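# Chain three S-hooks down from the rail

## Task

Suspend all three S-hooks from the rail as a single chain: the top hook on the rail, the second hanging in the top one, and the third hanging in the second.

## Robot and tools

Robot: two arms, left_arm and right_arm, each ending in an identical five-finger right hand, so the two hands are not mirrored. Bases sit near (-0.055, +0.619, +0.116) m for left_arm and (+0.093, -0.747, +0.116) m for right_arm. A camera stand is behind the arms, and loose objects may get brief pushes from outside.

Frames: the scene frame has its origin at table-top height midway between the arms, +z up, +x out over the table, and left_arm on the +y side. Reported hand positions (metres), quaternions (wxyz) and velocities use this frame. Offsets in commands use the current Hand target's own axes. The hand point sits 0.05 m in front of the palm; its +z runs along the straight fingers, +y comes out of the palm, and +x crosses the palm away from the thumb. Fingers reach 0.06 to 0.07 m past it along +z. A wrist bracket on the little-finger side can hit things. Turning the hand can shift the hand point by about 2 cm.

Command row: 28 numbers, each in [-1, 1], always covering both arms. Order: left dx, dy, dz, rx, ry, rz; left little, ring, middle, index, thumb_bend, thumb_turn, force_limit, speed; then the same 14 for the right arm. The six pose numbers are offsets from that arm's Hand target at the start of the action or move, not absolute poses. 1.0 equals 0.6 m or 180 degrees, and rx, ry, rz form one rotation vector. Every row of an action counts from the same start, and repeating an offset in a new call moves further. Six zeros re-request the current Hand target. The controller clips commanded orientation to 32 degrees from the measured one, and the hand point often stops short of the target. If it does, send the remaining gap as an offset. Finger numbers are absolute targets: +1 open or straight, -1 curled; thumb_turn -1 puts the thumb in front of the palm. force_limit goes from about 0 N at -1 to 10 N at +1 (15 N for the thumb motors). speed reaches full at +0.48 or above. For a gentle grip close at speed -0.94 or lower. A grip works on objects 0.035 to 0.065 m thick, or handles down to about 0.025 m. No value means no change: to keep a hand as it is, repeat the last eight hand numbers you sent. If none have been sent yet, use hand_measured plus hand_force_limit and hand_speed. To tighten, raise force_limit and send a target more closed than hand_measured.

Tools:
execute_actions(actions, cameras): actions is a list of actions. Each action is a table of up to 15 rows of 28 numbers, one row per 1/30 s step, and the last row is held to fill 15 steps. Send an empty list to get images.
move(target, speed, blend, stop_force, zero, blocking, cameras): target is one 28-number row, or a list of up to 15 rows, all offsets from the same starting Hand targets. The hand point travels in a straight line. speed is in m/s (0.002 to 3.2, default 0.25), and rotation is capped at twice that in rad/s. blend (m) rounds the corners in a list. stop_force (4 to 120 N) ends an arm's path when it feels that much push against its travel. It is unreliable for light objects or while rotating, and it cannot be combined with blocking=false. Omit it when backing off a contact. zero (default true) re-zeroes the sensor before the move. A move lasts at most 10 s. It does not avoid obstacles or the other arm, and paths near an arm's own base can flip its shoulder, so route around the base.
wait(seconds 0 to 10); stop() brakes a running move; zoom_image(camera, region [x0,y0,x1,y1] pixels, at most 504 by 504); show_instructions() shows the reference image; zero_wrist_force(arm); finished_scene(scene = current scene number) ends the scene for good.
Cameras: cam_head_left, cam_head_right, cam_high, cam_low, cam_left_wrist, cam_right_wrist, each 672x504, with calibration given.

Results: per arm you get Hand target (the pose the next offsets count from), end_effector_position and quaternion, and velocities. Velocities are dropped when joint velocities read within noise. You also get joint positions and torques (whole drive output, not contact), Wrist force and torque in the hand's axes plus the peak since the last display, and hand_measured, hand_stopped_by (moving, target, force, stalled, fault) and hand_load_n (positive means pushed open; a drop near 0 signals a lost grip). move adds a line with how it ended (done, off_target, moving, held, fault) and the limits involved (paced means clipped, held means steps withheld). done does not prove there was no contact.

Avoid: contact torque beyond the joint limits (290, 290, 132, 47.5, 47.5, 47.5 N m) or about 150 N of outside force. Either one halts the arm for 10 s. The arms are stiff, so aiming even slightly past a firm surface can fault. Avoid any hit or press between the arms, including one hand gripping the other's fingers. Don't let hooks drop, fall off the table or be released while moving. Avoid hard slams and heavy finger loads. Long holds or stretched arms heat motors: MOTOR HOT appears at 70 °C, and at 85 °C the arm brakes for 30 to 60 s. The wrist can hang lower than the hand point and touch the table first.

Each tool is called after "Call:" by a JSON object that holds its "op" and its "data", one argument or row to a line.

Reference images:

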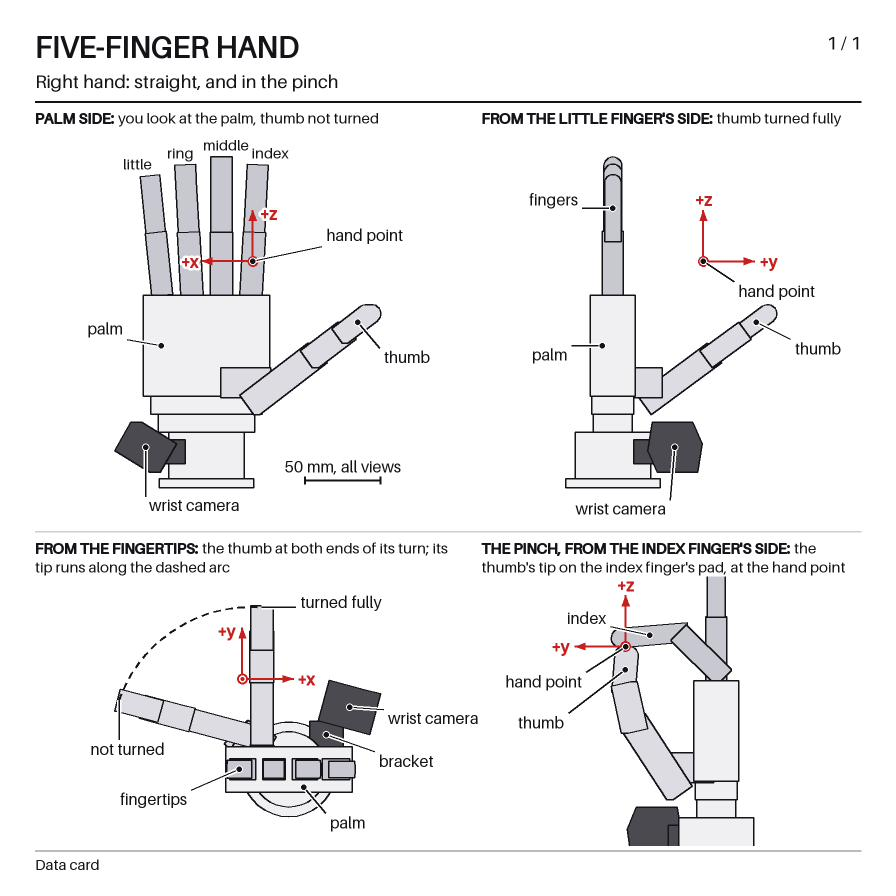

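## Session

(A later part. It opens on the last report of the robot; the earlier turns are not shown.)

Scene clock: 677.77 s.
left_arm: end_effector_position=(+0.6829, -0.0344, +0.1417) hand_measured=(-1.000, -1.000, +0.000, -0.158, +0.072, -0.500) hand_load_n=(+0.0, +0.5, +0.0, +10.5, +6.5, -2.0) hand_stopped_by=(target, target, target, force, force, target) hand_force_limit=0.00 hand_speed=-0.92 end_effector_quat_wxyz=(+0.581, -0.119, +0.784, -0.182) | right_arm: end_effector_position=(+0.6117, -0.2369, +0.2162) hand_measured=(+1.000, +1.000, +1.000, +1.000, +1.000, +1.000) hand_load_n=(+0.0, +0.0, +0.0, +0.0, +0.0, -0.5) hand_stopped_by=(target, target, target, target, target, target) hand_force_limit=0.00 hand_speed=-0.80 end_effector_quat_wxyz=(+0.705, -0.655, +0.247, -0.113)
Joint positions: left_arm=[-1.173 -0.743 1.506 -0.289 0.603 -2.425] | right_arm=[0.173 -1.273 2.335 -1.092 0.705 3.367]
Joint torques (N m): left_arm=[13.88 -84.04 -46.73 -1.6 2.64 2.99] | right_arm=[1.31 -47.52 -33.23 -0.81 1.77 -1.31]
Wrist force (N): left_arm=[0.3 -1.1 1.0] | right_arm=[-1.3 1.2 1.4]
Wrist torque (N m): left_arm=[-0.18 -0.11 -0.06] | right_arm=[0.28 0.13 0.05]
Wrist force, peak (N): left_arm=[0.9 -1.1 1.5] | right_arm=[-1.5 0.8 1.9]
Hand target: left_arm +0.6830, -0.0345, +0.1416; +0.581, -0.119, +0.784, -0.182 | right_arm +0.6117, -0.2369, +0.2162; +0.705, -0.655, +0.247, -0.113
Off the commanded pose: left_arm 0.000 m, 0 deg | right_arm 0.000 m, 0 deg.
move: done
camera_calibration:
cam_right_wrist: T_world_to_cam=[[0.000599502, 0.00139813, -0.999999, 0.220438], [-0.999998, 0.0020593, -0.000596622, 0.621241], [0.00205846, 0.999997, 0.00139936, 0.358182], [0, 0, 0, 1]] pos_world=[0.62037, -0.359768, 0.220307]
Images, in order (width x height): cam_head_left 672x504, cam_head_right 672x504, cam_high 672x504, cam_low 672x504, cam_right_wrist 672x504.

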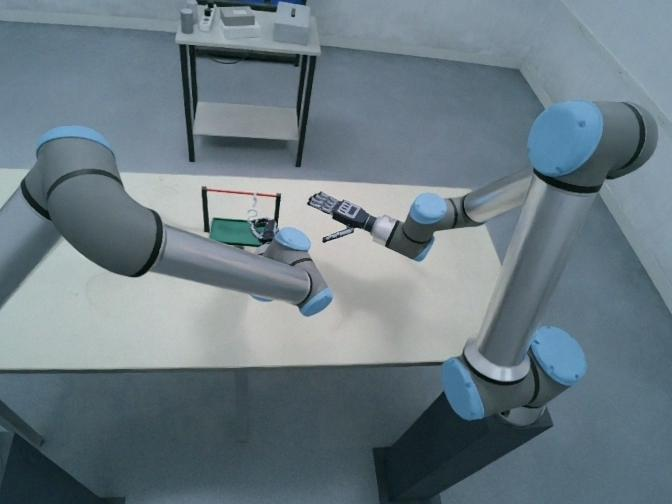

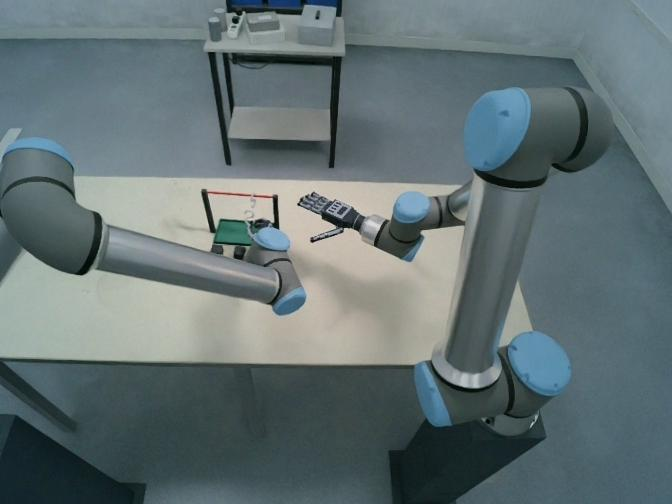

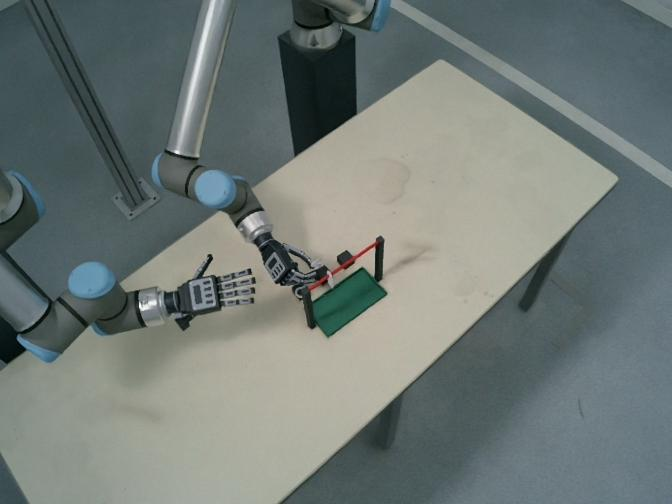

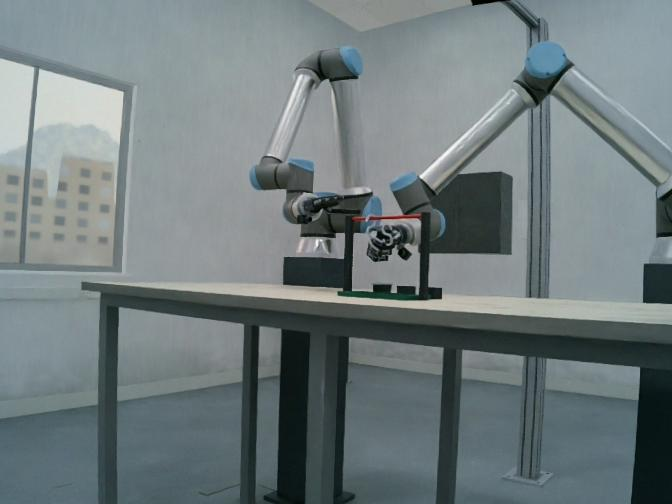

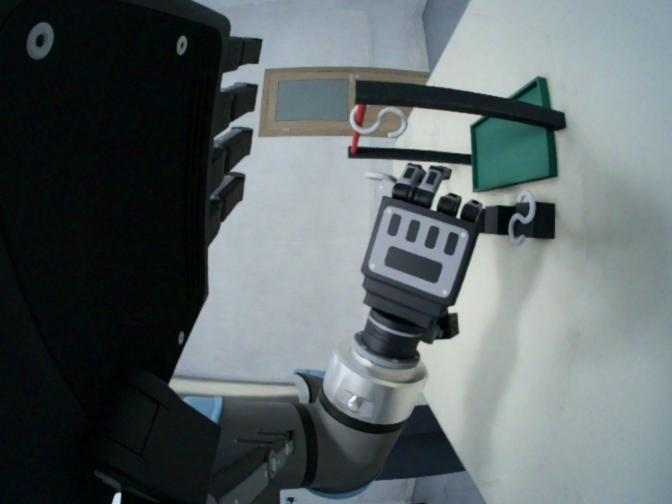

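Call:
{"op": "move", "data": {
  "target": [-0.0035,0.0004,0.0557,0,0,0,-1,-1,0.0,-0.45,-0.1,-0.5,0.0,-0.92,0,0,0,0,0,0,1,1,1,1,1,1,0,-0.8],
  "speed": 0.04,
  "stop_force": 4,
  "cameras": ["cam_right_wrist","cam_low","cam_high","cam_head_left","cam_head_right"]
}}

Call:
{"op": "zoom_image", "data": {
  "camera": "cam_right_wrist",
  "region": [345, 95, 435, 185]
}}

Call:
{"op": "zoom_image", "data": {
  "camera": "cam_low",
  "region": [360, 210, 400, 250]
}}

Call:
{"op": "zoom_image", "data": {
  "camera": "cam_head_left",
  "region": [240, 185, 270, 225]
}}

Call:
{"op": "zoom_image", "data": {
  "camera": "cam_head_right",
  "region": [240, 185, 270, 225]
}}

Call:
{"op": "zoom_image", "data": {
  "camera": "cam_high",
  "region": [310, 260, 350, 300]
}}

Scene clock: 715.90 s.
left_arm: end_effector_position=(+0.7155, -0.0384, +0.1346) hand_measured=(-1.000, -1.000, +0.000, -0.158, +0.072, -0.500) hand_load_n=(+0.0, +0.0, +0.0, +10.5, +6.5, -1.5) hand_stopped_by=(target, target, target, force, force, target) hand_force_limit=0.00 hand_speed=-0.92 end_effector_quat_wxyz=(+0.581, -0.119, +0.784, -0.182) | right_arm: end_effector_position=(+0.6117, -0.2369, +0.2162) hand_measured=(+1.000, +1.000, +1.000, +1.000, +1.000, +1.000) hand_load_n=(+0.0, -0.5, +0.0, +0.0, +0.0, +0.0) hand_stopped_by=(target, target, target, target, target, target) hand_force_limit=0.00 hand_speed=-0.80 end_effector_quat_wxyz=(+0.705, -0.655, +0.247, -0.113)
Joint positions: left_arm=[-1.138 -0.712 1.455 -0.291 0.634 -2.398] | right_arm=[0.173 -1.273 2.335 -1.092 0.705 3.367]
Joint torques (N m): left_arm=[16.96 -84.47 -49.29 2.8 2.84 3.34] | right_arm=[0.35 -48.78 -32.84 -0.94 1.65 -1.5]
Wrist force (N): left_arm=[0.6 -0.9 0.8] | right_arm=[-0.9 0.9 1.6]
Wrist torque (N m): left_arm=[-0.15 -0.17 -0.02] | right_arm=[0.22 0.07 0.06]
Wrist force, peak (N): left_arm=[0.6 -1.4 1.2] | right_arm=[-1.6 1.1 1.6]
Hand target: left_arm +0.7155, -0.0384, +0.1346; +0.581, -0.119, +0.784, -0.182 | right_arm +0.6117, -0.2369, +0.2162; +0.705, -0.655, +0.247, -0.113
Off the commanded pose: left_arm 0.000 m, 0 deg | right_arm 0.000 m, 0 deg.
move: done
camera_calibration:
cam_right_wrist: T_world_to_cam=[[0.000599502, 0.00139813, -0.999999, 0.220438], [-0.999998, 0.0020593, -0.000596622, 0.621241], [0.00205846, 0.999997, 0.00139936, 0.358182], [0, 0, 0, 1]] pos_world=[0.62037, -0.359768, 0.220307]
Images, in order (width x height): cam_head_left 672x504, cam_head_right 672x504, cam_high 672x504, cam_low 672x504, cam_right_wrist 672x504.

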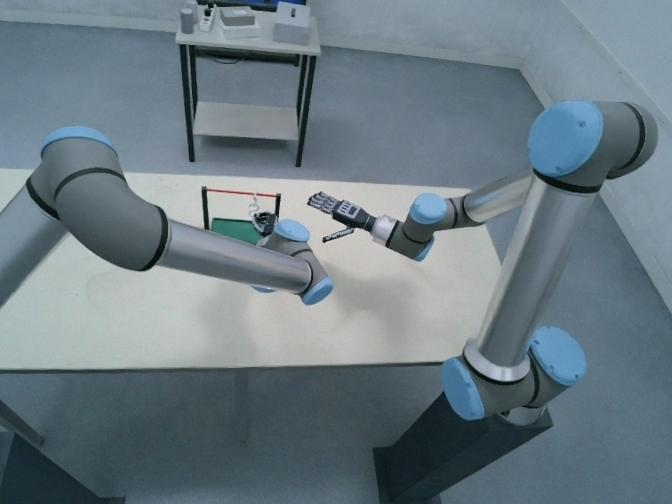

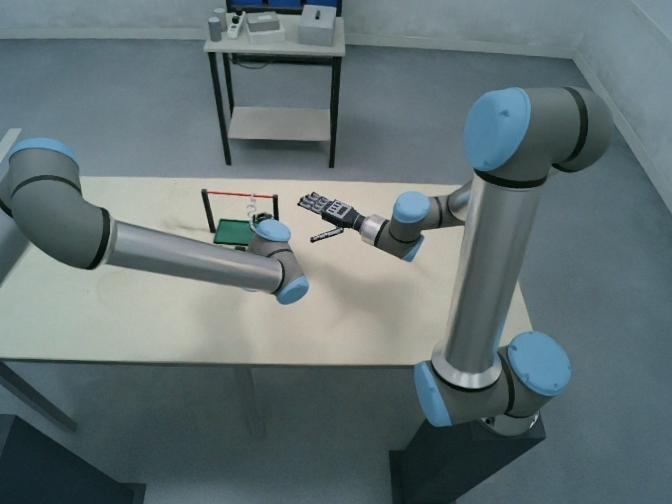

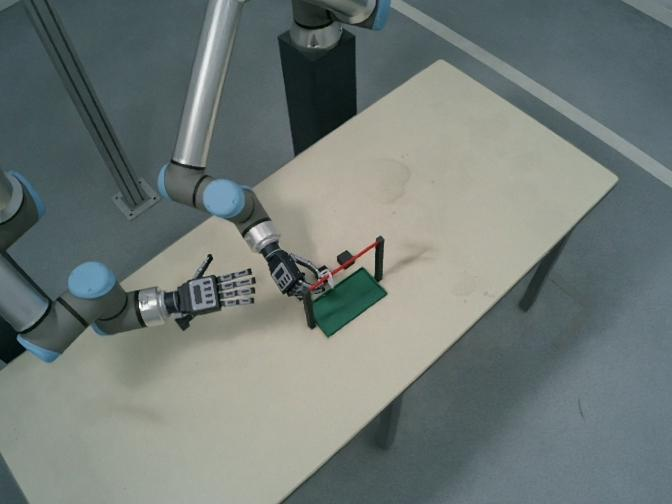

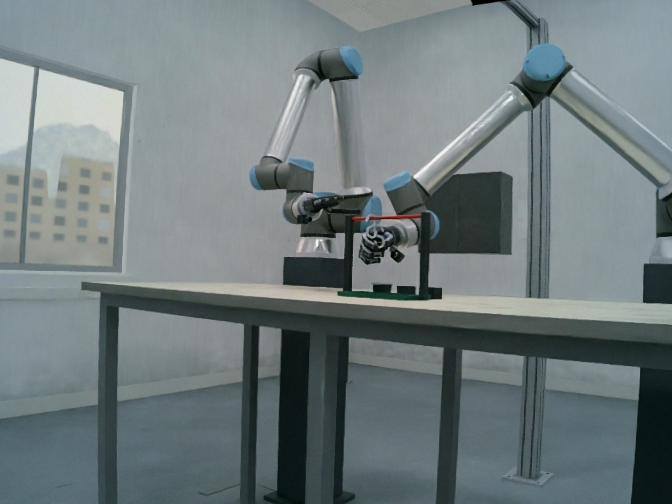

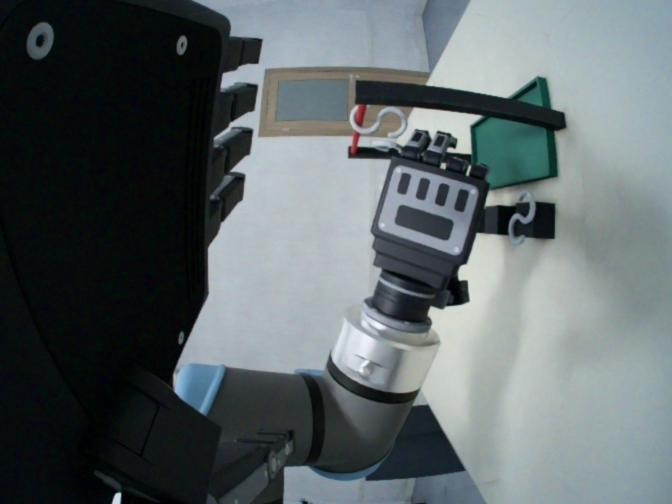

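Scaled by 5.600 from the camera's 672x504 image, which has a finer 960x720 frame.

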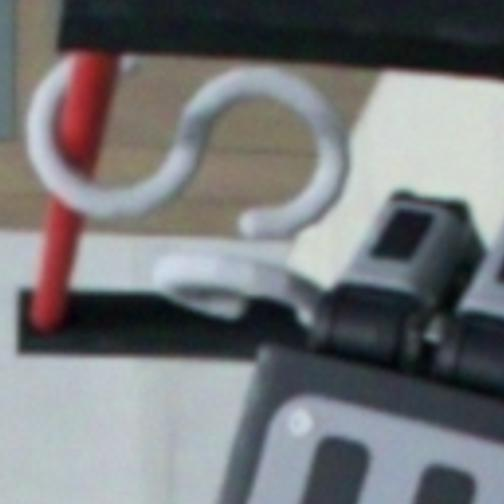

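Scaled by 12.600 from the camera's 672x504 image, which has a finer 960x720 frame.

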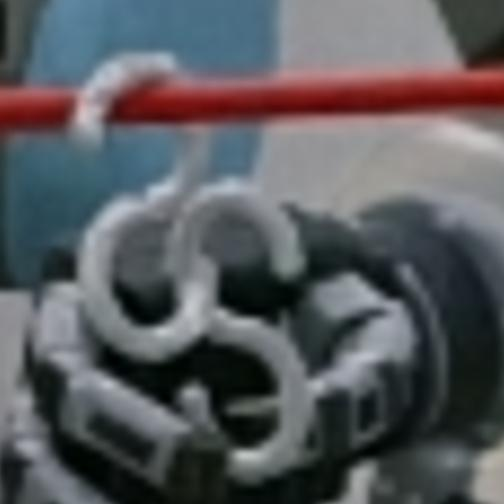

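Scaled by 12.600 from the camera's 672x504 image, which has a finer 960x720 frame.

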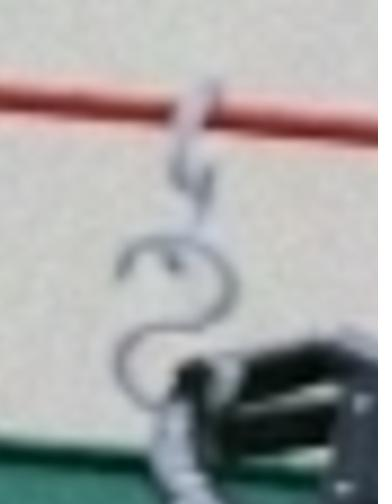

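Scaled by 12.600 from the camera's 672x504 image, which has a finer 960x720 frame.

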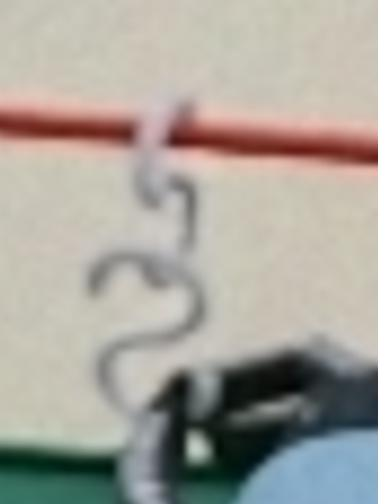

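Scaled by 12.600 from the camera's 672x504 image, which has a finer 960x720 frame.

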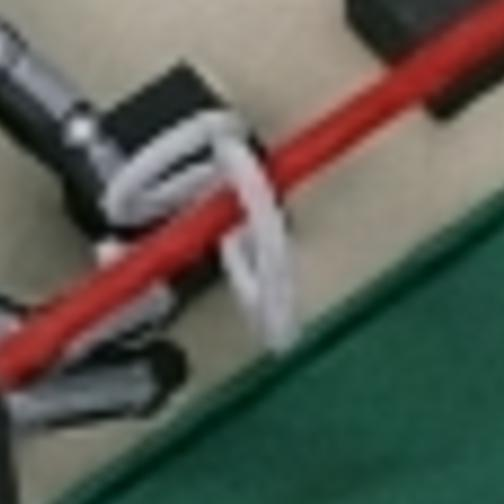

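Call:
{"op": "move", "data": {
  "target": [0.00134,0.00282,0.01344,0,0,0,-1,-1,0.0,-0.45,-0.1,-0.5,0.0,-0.92,0,0,0,0,0,0,1,1,1,1,1,1,0,-0.8],
  "speed": 0.02,
  "stop_force": 4,
  "cameras": ["cam_right_wrist","cam_low","cam_high","cam_head_left"]
}}

Call:
{"op": "zoom_image", "data": {
  "camera": "cam_right_wrist",
  "region": [345, 95, 435, 185]
}}

Call:
{"op": "zoom_image", "data": {
  "camera": "cam_low",
  "region": [360, 210, 400, 250]
}}

Call:
{"op": "zoom_image", "data": {
  "camera": "cam_head_left",
  "region": [240, 185, 270, 225]
}}

Call:
{"op": "zoom_image", "data": {
  "camera": "cam_high",
  "region": [310, 260, 350, 300]
}}

Scene clock: 729.13 s.
left_arm: end_effector_position=(+0.7230, -0.0384, +0.1311) hand_measured=(-1.000, -1.000, +0.000, -0.158, +0.072, -0.500) hand_load_n=(+0.0, +0.0, +0.0, +10.5, +7.0, -1.5) hand_stopped_by=(target, target, target, force, force, target) hand_force_limit=0.00 hand_speed=-0.92 end_effector_quat_wxyz=(+0.581, -0.119, +0.784, -0.182) | right_arm: end_effector_position=(+0.6117, -0.2369, +0.2162) hand_measured=(+1.000, +1.000, +1.000, +1.000, +1.000, +1.000) hand_load_n=(+0.0, +0.0, +0.0, -0.5, +0.0, -0.5) hand_stopped_by=(target, target, target, target, target, target) hand_force_limit=0.00 hand_speed=-0.80 end_effector_quat_wxyz=(+0.705, -0.655, +0.247, -0.113)
Joint positions: left_arm=[-1.13 -0.704 1.445 -0.294 0.641 -2.392] | right_arm=[0.173 -1.273 2.335 -1.092 0.705 3.367]
Joint torques (N m): left_arm=[17.99 -84.94 -49.26 -1.94 2.8 3.32] | right_arm=[1.52 -49.16 -32.04 -1.46 1.62 -1.38]
Wrist force (N): left_arm=[0.6 -1.0 0.7] | right_arm=[-1.3 0.9 1.6]
Wrist torque (N m): left_arm=[-0.15 -0.18 -0.03] | right_arm=[0.23 0.12 0.04]
Wrist force, peak (N): left_arm=[0.4 -1.3 0.9] | right_arm=[-1.8 0.7 1.7]
Hand target: left_arm +0.7230, -0.0384, +0.1311; +0.581, -0.119, +0.784, -0.182 | right_arm +0.6117, -0.2369, +0.2162; +0.705, -0.655, +0.247, -0.113
Off the commanded pose: left_arm 0.000 m, 0 deg | right_arm 0.000 m, 0 deg.
move: done
camera_calibration:
cam_right_wrist: T_world_to_cam=[[0.000599502, 0.00139813, -0.999999, 0.220438], [-0.999998, 0.0020593, -0.000596622, 0.621241], [0.00205846, 0.999997, 0.00139936, 0.358182], [0, 0, 0, 1]] pos_world=[0.62037, -0.359768, 0.220307]
Images, in order (width x height): cam_head_left 672x504, cam_high 672x504, cam_low 672x504, cam_right_wrist 672x504.

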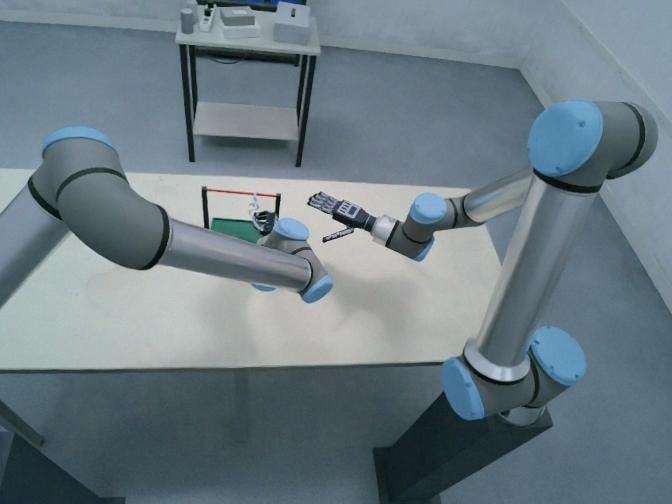

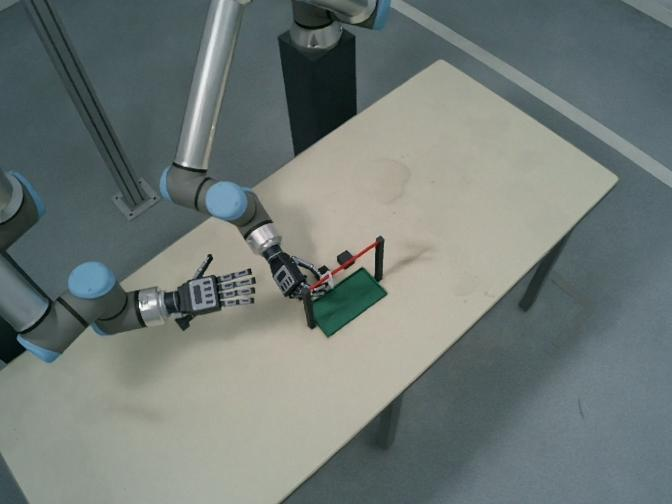

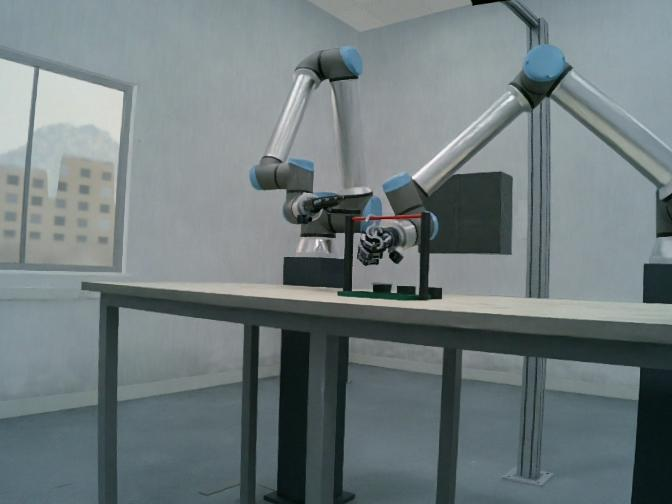

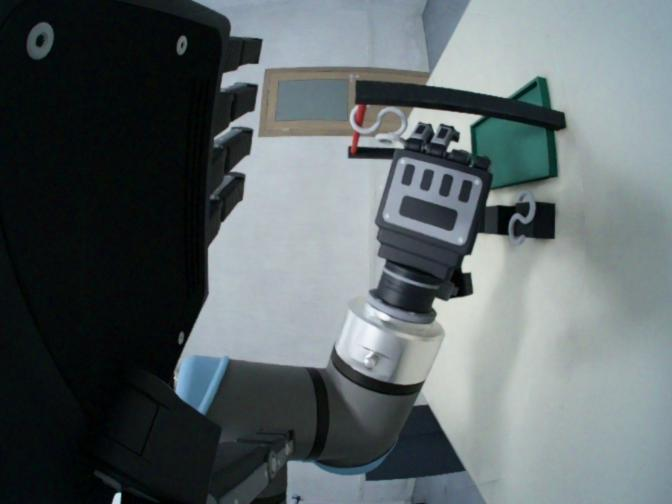

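Scaled by 5.600 from the camera's 672x504 image, which has a finer 960x720 frame.

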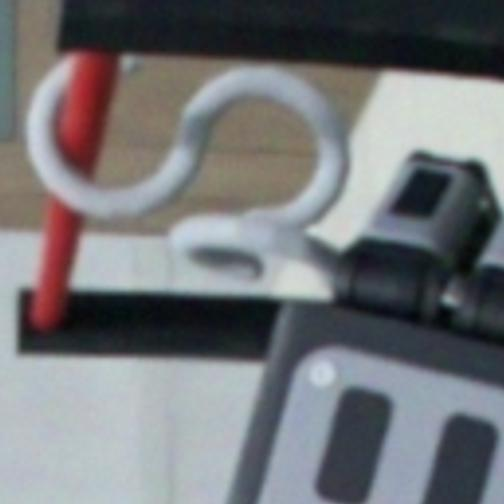

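Scaled by 12.600 from the camera's 672x504 image, which has a finer 960x720 frame.

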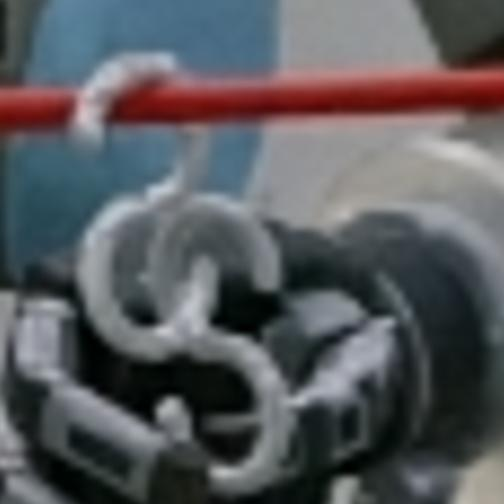

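Scaled by 12.600 from the camera's 672x504 image, which has a finer 960x720 frame.

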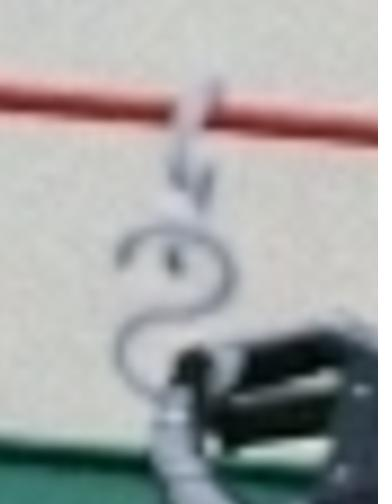

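Scaled by 12.600 from the camera's 672x504 image, which has a finer 960x720 frame.

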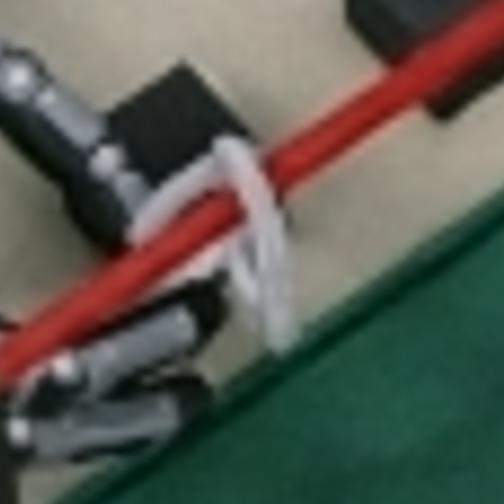

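Call:
{"op": "move", "data": {
  "target": [0.00125,0.00257,0.0122,0,0,0,-1,-1,0.0,-0.45,-0.1,-0.5,0.0,-0.92,0,0,0,0,0,0,1,1,1,1,1,1,0,-0.8],
  "speed": 0.015,
  "stop_force": 4,
  "cameras": ["cam_right_wrist","cam_low","cam_high","cam_head_left"]
}}

Call:
{"op": "zoom_image", "data": {
  "camera": "cam_right_wrist",
  "region": [345, 95, 435, 185]
}}

Call:
{"op": "zoom_image", "data": {
  "camera": "cam_low",
  "region": [360, 210, 400, 250]
}}

Call:
{"op": "zoom_image", "data": {
  "camera": "cam_head_left",
  "region": [240, 185, 270, 225]
}}

Call:
{"op": "zoom_image", "data": {
  "camera": "cam_high",
  "region": [310, 260, 350, 300]
}}

Scene clock: 735.93 s.
left_arm: end_effector_position=(+0.7298, -0.0384, +0.1279) hand_measured=(-1.000, -1.000, +0.000, -0.158, +0.072, -0.500) hand_load_n=(+0.0, +0.0, +0.0, +10.0, +7.0, -1.5) hand_stopped_by=(target, target, target, force, force, target) hand_force_limit=0.00 hand_speed=-0.92 end_effector_quat_wxyz=(+0.581, -0.119, +0.784, -0.182) | right_arm: end_effector_position=(+0.6117, -0.2369, +0.2162) hand_measured=(+1.000, +1.000, +1.000, +1.000, +1.000, +1.000) hand_load_n=(+0.0, +0.0, -0.5, +0.0, +0.0, -0.5) hand_stopped_by=(target, target, target, target, target, target) hand_force_limit=0.00 hand_speed=-0.80 end_effector_quat_wxyz=(+0.705, -0.655, +0.247, -0.113)
Joint positions: left_arm=[-1.123 -0.696 1.435 -0.296 0.648 -2.387] | right_arm=[0.173 -1.273 2.335 -1.092 0.705 3.367]
Joint torques (N m): left_arm=[17.19 -84.48 -48.99 -1.52 2.56 3.4] | right_arm=[2.78 -50.32 -32.79 -1.19 1.31 -1.5]
Wrist force (N): left_arm=[0.3 -1.0 0.7] | right_arm=[-1.5 0.6 1.2]
Wrist torque (N m): left_arm=[-0.15 -0.15 -0.06] | right_arm=[0.21 0.17 0.01]
Wrist force, peak (N): left_arm=[0.8 -1.2 0.9] | right_arm=[-1.1 1.3 2.1]
Hand target: left_arm +0.7298, -0.0383, +0.1279; +0.581, -0.119, +0.784, -0.182 | right_arm +0.6117, -0.2369, +0.2162; +0.705, -0.655, +0.247, -0.113
Off the commanded pose: left_arm 0.000 m, 0 deg | right_arm 0.000 m, 0 deg.
move: done
camera_calibration:
cam_right_wrist: T_world_to_cam=[[0.000599502, 0.00139813, -0.999999, 0.220438], [-0.999998, 0.0020593, -0.000596622, 0.621241], [0.00205846, 0.999997, 0.00139936, 0.358182], [0, 0, 0, 1]] pos_world=[0.62037, -0.359768, 0.220307]
Images, in order (width x height): cam_head_left 672x504, cam_high 672x504, cam_low 672x504, cam_right_wrist 672x504.

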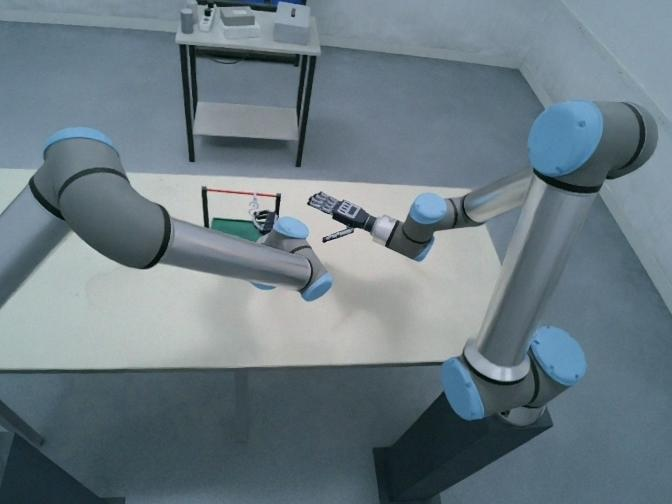

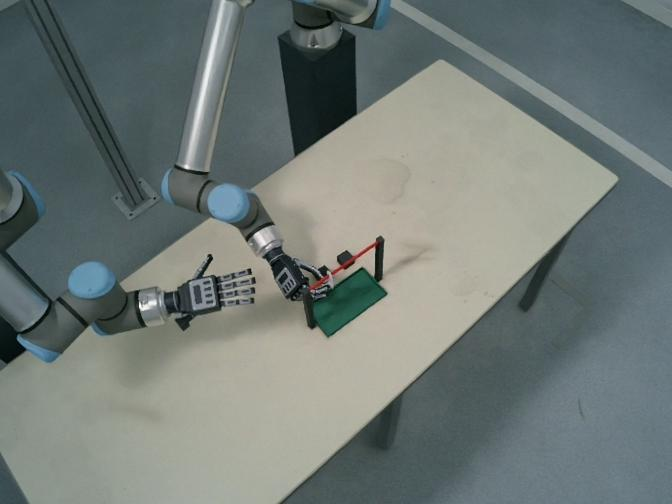

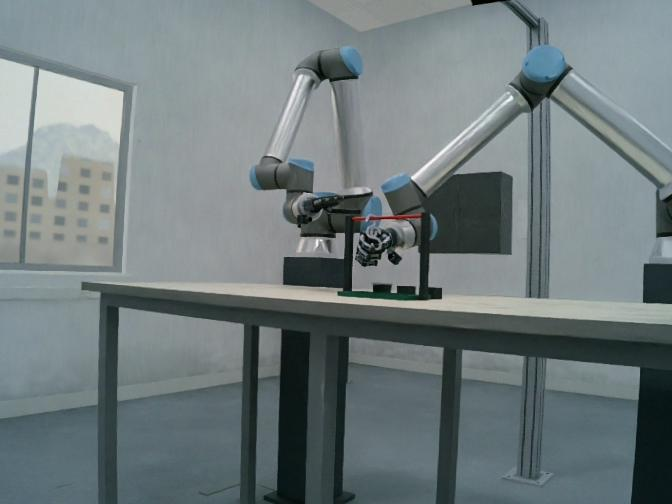

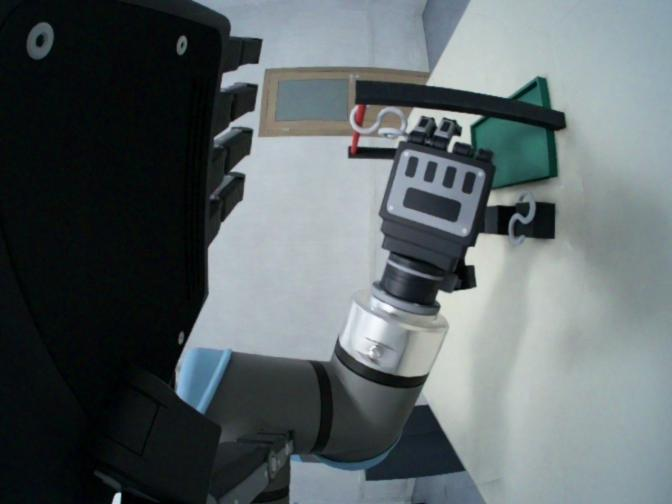

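Scaled by 5.600 from the camera's 672x504 image, which has a finer 960x720 frame.

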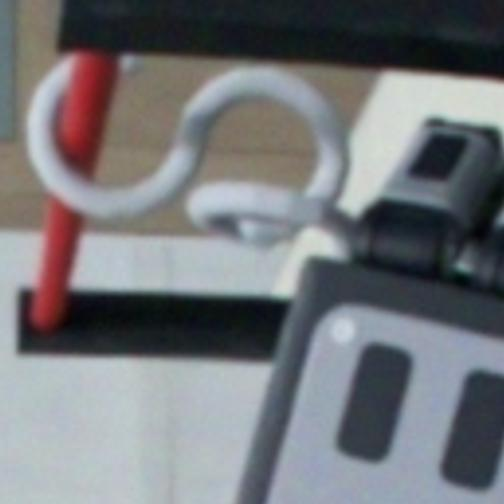

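Scaled by 12.600 from the camera's 672x504 image, which has a finer 960x720 frame.

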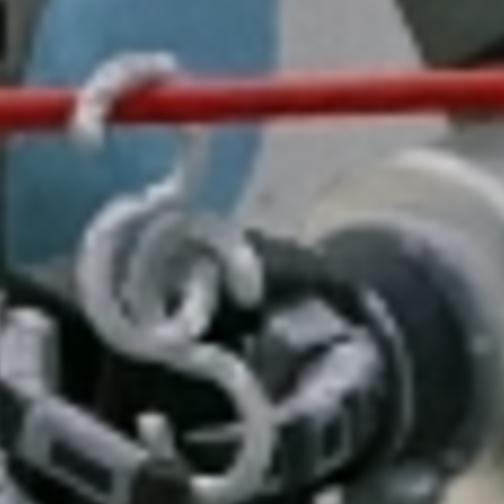

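Scaled by 12.600 from the camera's 672x504 image, which has a finer 960x720 frame.

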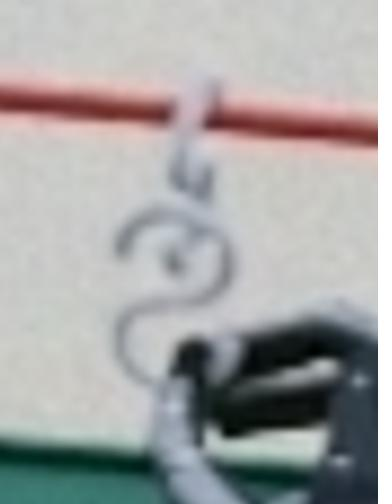

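Scaled by 12.600 from the camera's 672x504 image, which has a finer 960x720 frame.

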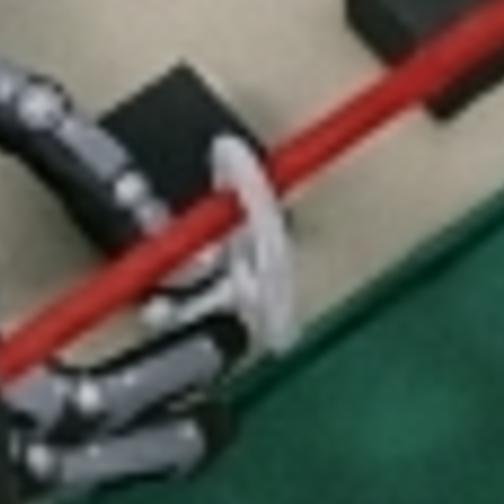

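Call:
{"op": "move", "data": {
  "target": [0.00472,0.00243,0.01887,0,0,0,-1,-1,0.0,-0.45,-0.1,-0.5,0.0,-0.92,0,0,0,0,0,0,1,1,1,1,1,1,0,-0.8],
  "speed": 0.02,
  "stop_force": 4,
  "cameras": ["cam_right_wrist","cam_low","cam_head_left"]
}}

Call:
{"op": "zoom_image", "data": {
  "camera": "cam_right_wrist",
  "region": [345, 95, 435, 185]
}}

Call:
{"op": "zoom_image", "data": {
  "camera": "cam_low",
  "region": [360, 210, 400, 250]
}}

Call:
{"op": "zoom_image", "data": {
  "camera": "cam_head_left",
  "region": [240, 185, 270, 225]
}}

Scene clock: 743.40 s.
left_arm: end_effector_position=(+0.7398, -0.0398, +0.1219) hand_measured=(-1.000, -1.000, +0.000, -0.158, +0.072, -0.500) hand_load_n=(+0.0, +0.0, +0.0, +10.0, +7.0, -1.0) hand_stopped_by=(target, target, target, force, force, target) hand_force_limit=0.00 hand_speed=-0.92 end_effector_quat_wxyz=(+0.581, -0.119, +0.784, -0.182) | right_arm: end_effector_position=(+0.6117, -0.2369, +0.2162) hand_measured=(+1.000, +1.000, +1.000, +1.000, +1.000, +1.000) hand_load_n=(+0.0, +0.0, +0.0, +0.0, +0.0, +0.0) hand_stopped_by=(target, target, target, target, target, target) hand_force_limit=0.00 hand_speed=-0.80 end_effector_quat_wxyz=(+0.705, -0.655, +0.247, -0.113)
Joint positions: left_arm=[-1.113 -0.681 1.418 -0.299 0.657 -2.38] | right_arm=[0.173 -1.273 2.335 -1.092 0.705 3.367]
Joint torques (N m): left_arm=[19.34 -88.04 -49.18 -1.8 2.6 3.64] | right_arm=[0.57 -48.47 -33.3 -1.26 1.42 -1.65]
Wrist force (N): left_arm=[0.3 -0.4 0.9] | right_arm=[-1.1 0.9 1.3]
Wrist torque (N m): left_arm=[-0.06 -0.18 -0.06] | right_arm=[0.23 0.09 0.05]
Wrist force, peak (N): left_arm=[0.7 -1.0 0.8] | right_arm=[-1.3 1.4 1.9]
Hand target: left_arm +0.7398, -0.0398, +0.1219; +0.581, -0.119, +0.784, -0.182 | right_arm +0.6117, -0.2369, +0.2162; +0.705, -0.655, +0.247, -0.113
Off the commanded pose: left_arm 0.000 m, 0 deg | right_arm 0.000 m, 0 deg.
move: done
camera_calibration:
cam_right_wrist: T_world_to_cam=[[0.000599502, 0.00139813, -0.999999, 0.220438], [-0.999998, 0.0020593, -0.000596622, 0.621241], [0.00205846, 0.999997, 0.00139936, 0.358182], [0, 0, 0, 1]] pos_world=[0.62037, -0.359768, 0.220307]
Images, in order (width x height): cam_head_left 672x504, cam_low 672x504, cam_right_wrist 672x504.

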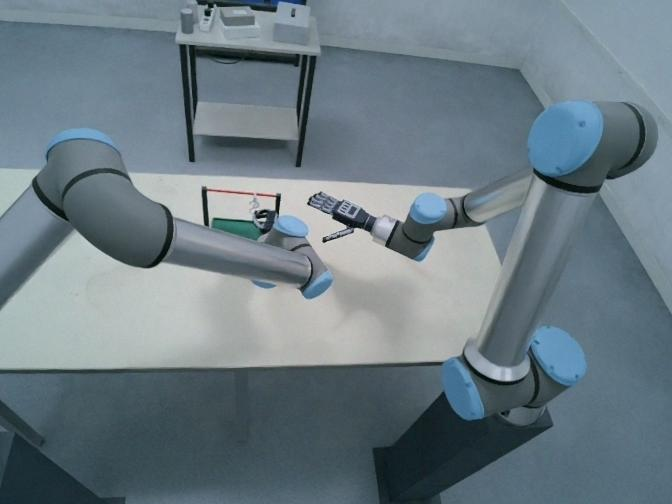

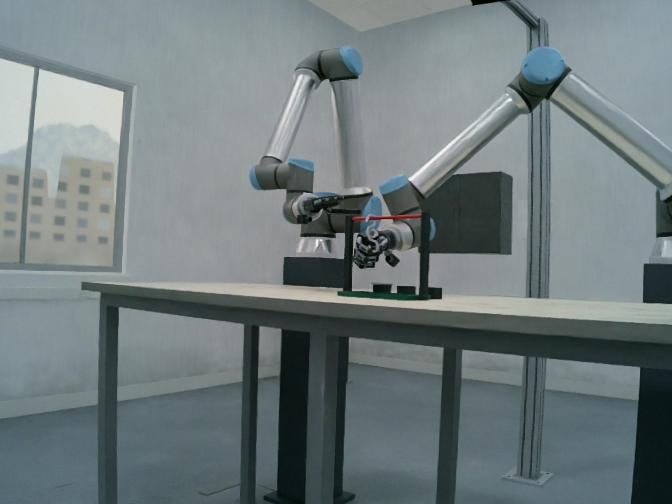

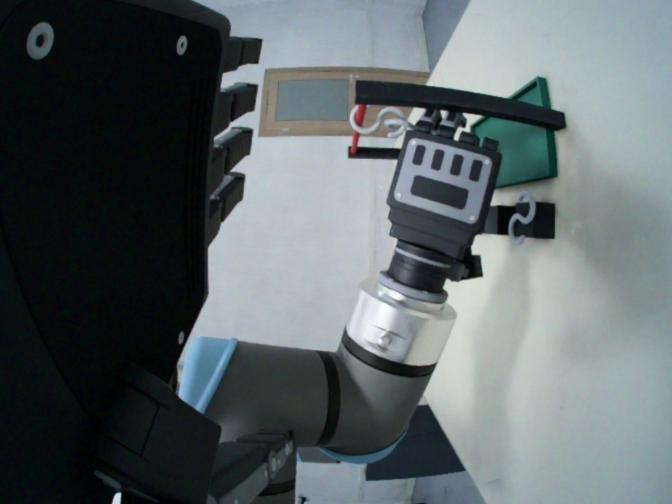

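Scaled by 5.600 from the camera's 672x504 image, which has a finer 960x720 frame.

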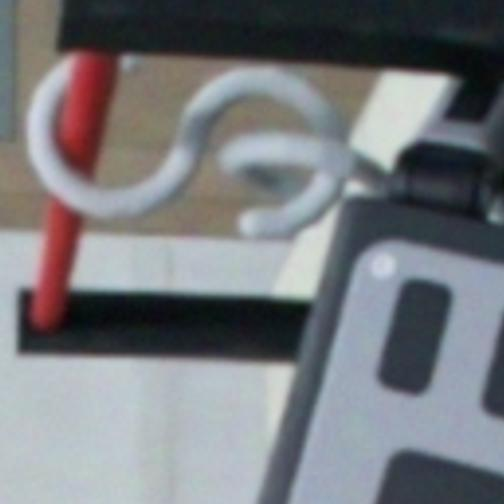

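Scaled by 12.600 from the camera's 672x504 image, which has a finer 960x720 frame.

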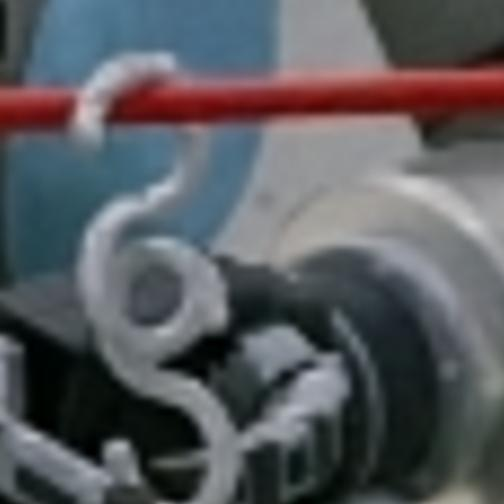

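Scaled by 12.600 from the camera's 672x504 image, which has a finer 960x720 frame.

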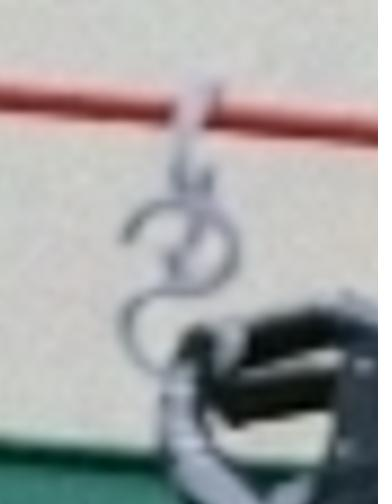

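Call:
{"op": "move", "data": {
  "target": [0.01926,0.00997,0.00922,0,0,0,-1,-1,0.0,-0.45,-0.1,-0.5,0.0,-0.92,0,0,0,0,0,0,1,1,1,1,1,1,0,-0.8],
  "speed": 0.007,
  "stop_force": 4,
  "cameras": ["cam_right_wrist","cam_low","cam_head_left"]
}}

Call:
{"op": "zoom_image", "data": {
  "camera": "cam_right_wrist",
  "region": [345, 95, 435, 185]
}}

Call:
{"op": "zoom_image", "data": {
  "camera": "cam_low",
  "region": [360, 210, 400, 250]
}}

Call:
{"op": "zoom_image", "data": {
  "camera": "cam_head_left",
  "region": [240, 185, 270, 225]
}}

Scene clock: 750.33 s.
left_arm: end_effector_position=(+0.7418, -0.0398, +0.1079) hand_measured=(-1.000, -1.000, +0.000, -0.158, +0.072, -0.500) hand_load_n=(+0.0, +0.0, +0.0, +10.0, +6.0, -1.5) hand_stopped_by=(target, target, target, force, force, target) hand_force_limit=0.00 hand_speed=-0.92 end_effector_quat_wxyz=(+0.581, -0.119, +0.784, -0.182) | right_arm: end_effector_position=(+0.6117, -0.2369, +0.2162) hand_measured=(+1.000, +1.000, +1.000, +1.000, +1.000, +1.000) hand_load_n=(+0.0, +0.0, +0.0, +0.0, +0.0, -0.5) hand_stopped_by=(target, target, target, target, target, target) hand_force_limit=0.00 hand_speed=-0.80 end_effector_quat_wxyz=(+0.705, -0.655, +0.247, -0.113)
Joint positions: left_arm=[-1.111 -0.664 1.415 -0.314 0.658 -2.379] | right_arm=[0.173 -1.273 2.335 -1.092 0.705 3.367]
Joint torques (N m): left_arm=[15.48 -85.43 -47.55 -1.47 2.88 3.41] | right_arm=[0.29 -47.56 -32.35 -1.81 1.64 -1.37]
Wrist force (N): left_arm=[-1.1 -1.5 0.1] | right_arm=[-1.0 0.9 1.8]
Wrist torque (N m): left_arm=[-0.09 -0.23 -0.06] | right_arm=[0.22 0.07 0.05]
Wrist force, peak (N): left_arm=[-1.2 -1.4 0.3] | right_arm=[-1.5 0.7 2.2]
Hand target: left_arm +0.7418, -0.0398, +0.1079; +0.581, -0.119, +0.784, -0.182 | right_arm +0.6117, -0.2369, +0.2162; +0.705, -0.655, +0.247, -0.113
Off the commanded pose: left_arm 0.000 m, 0 deg | right_arm 0.000 m, 0 deg.
move: done
camera_calibration:
cam_right_wrist: T_world_to_cam=[[0.000599502, 0.00139813, -0.999999, 0.220438], [-0.999998, 0.0020593, -0.000596622, 0.621241], [0.00205846, 0.999997, 0.00139936, 0.358182], [0, 0, 0, 1]] pos_world=[0.62037, -0.359768, 0.220307]
Images, in order (width x height): cam_head_left 672x504, cam_low 672x504, cam_right_wrist 672x504.

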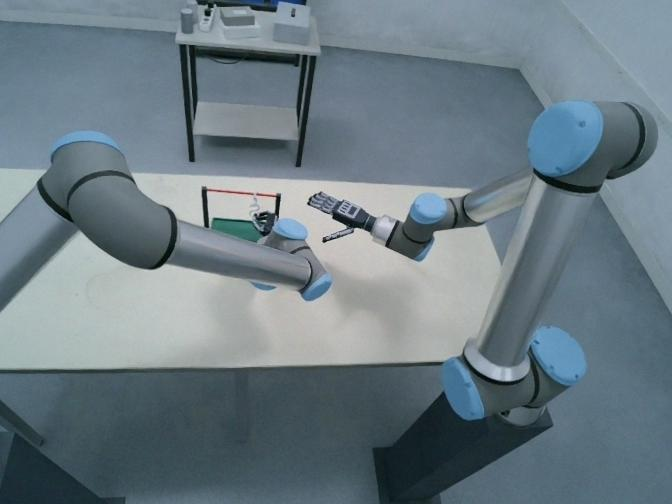

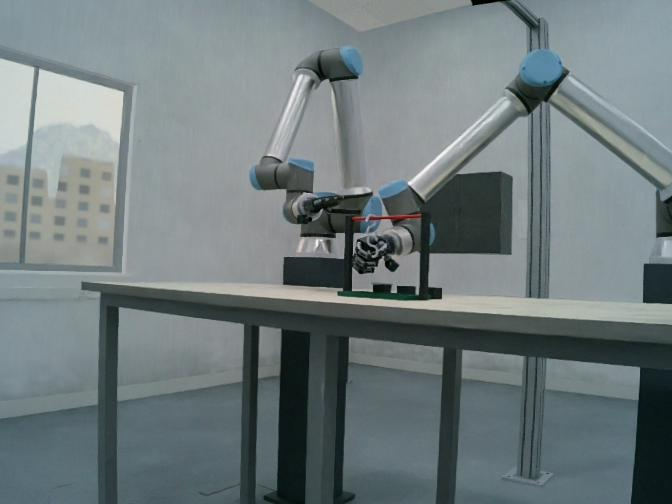

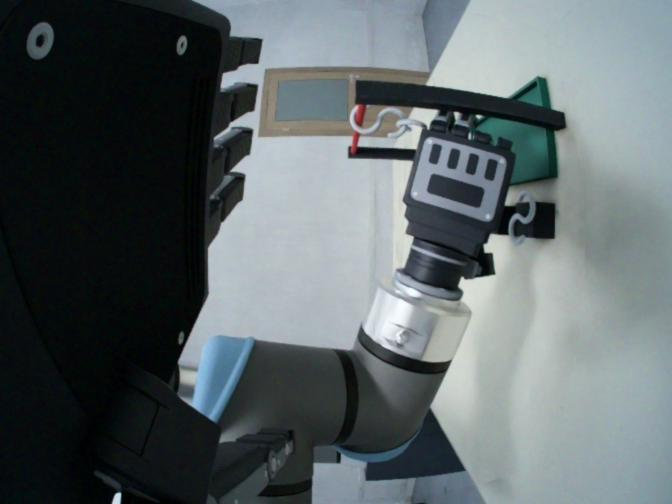

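Scaled by 5.600 from the camera's 672x504 image, which has a finer 960x720 frame.

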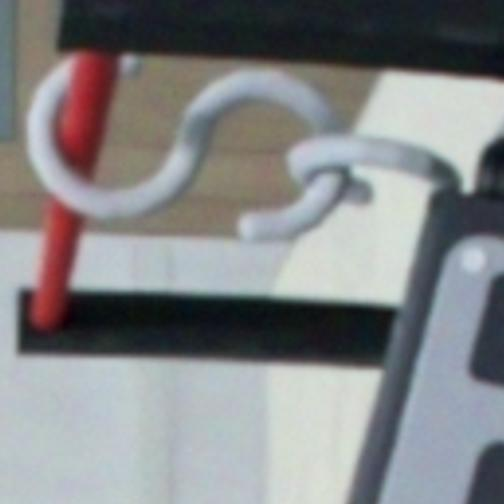

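Scaled by 12.600 from the camera's 672x504 image, which has a finer 960x720 frame.

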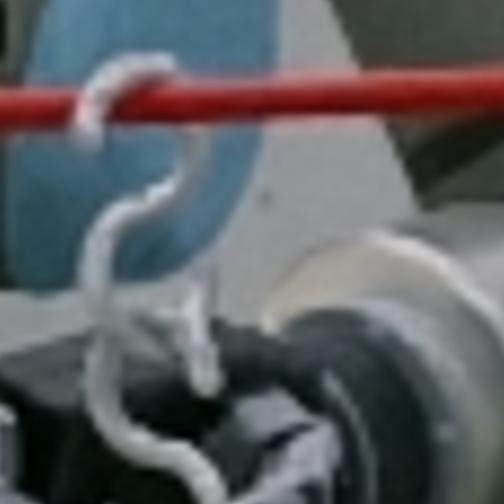

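Scaled by 12.600 from the camera's 672x504 image, which has a finer 960x720 frame.

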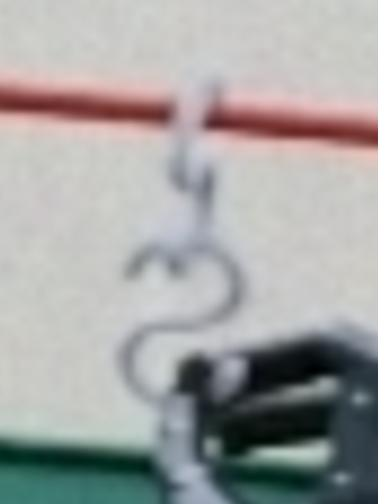

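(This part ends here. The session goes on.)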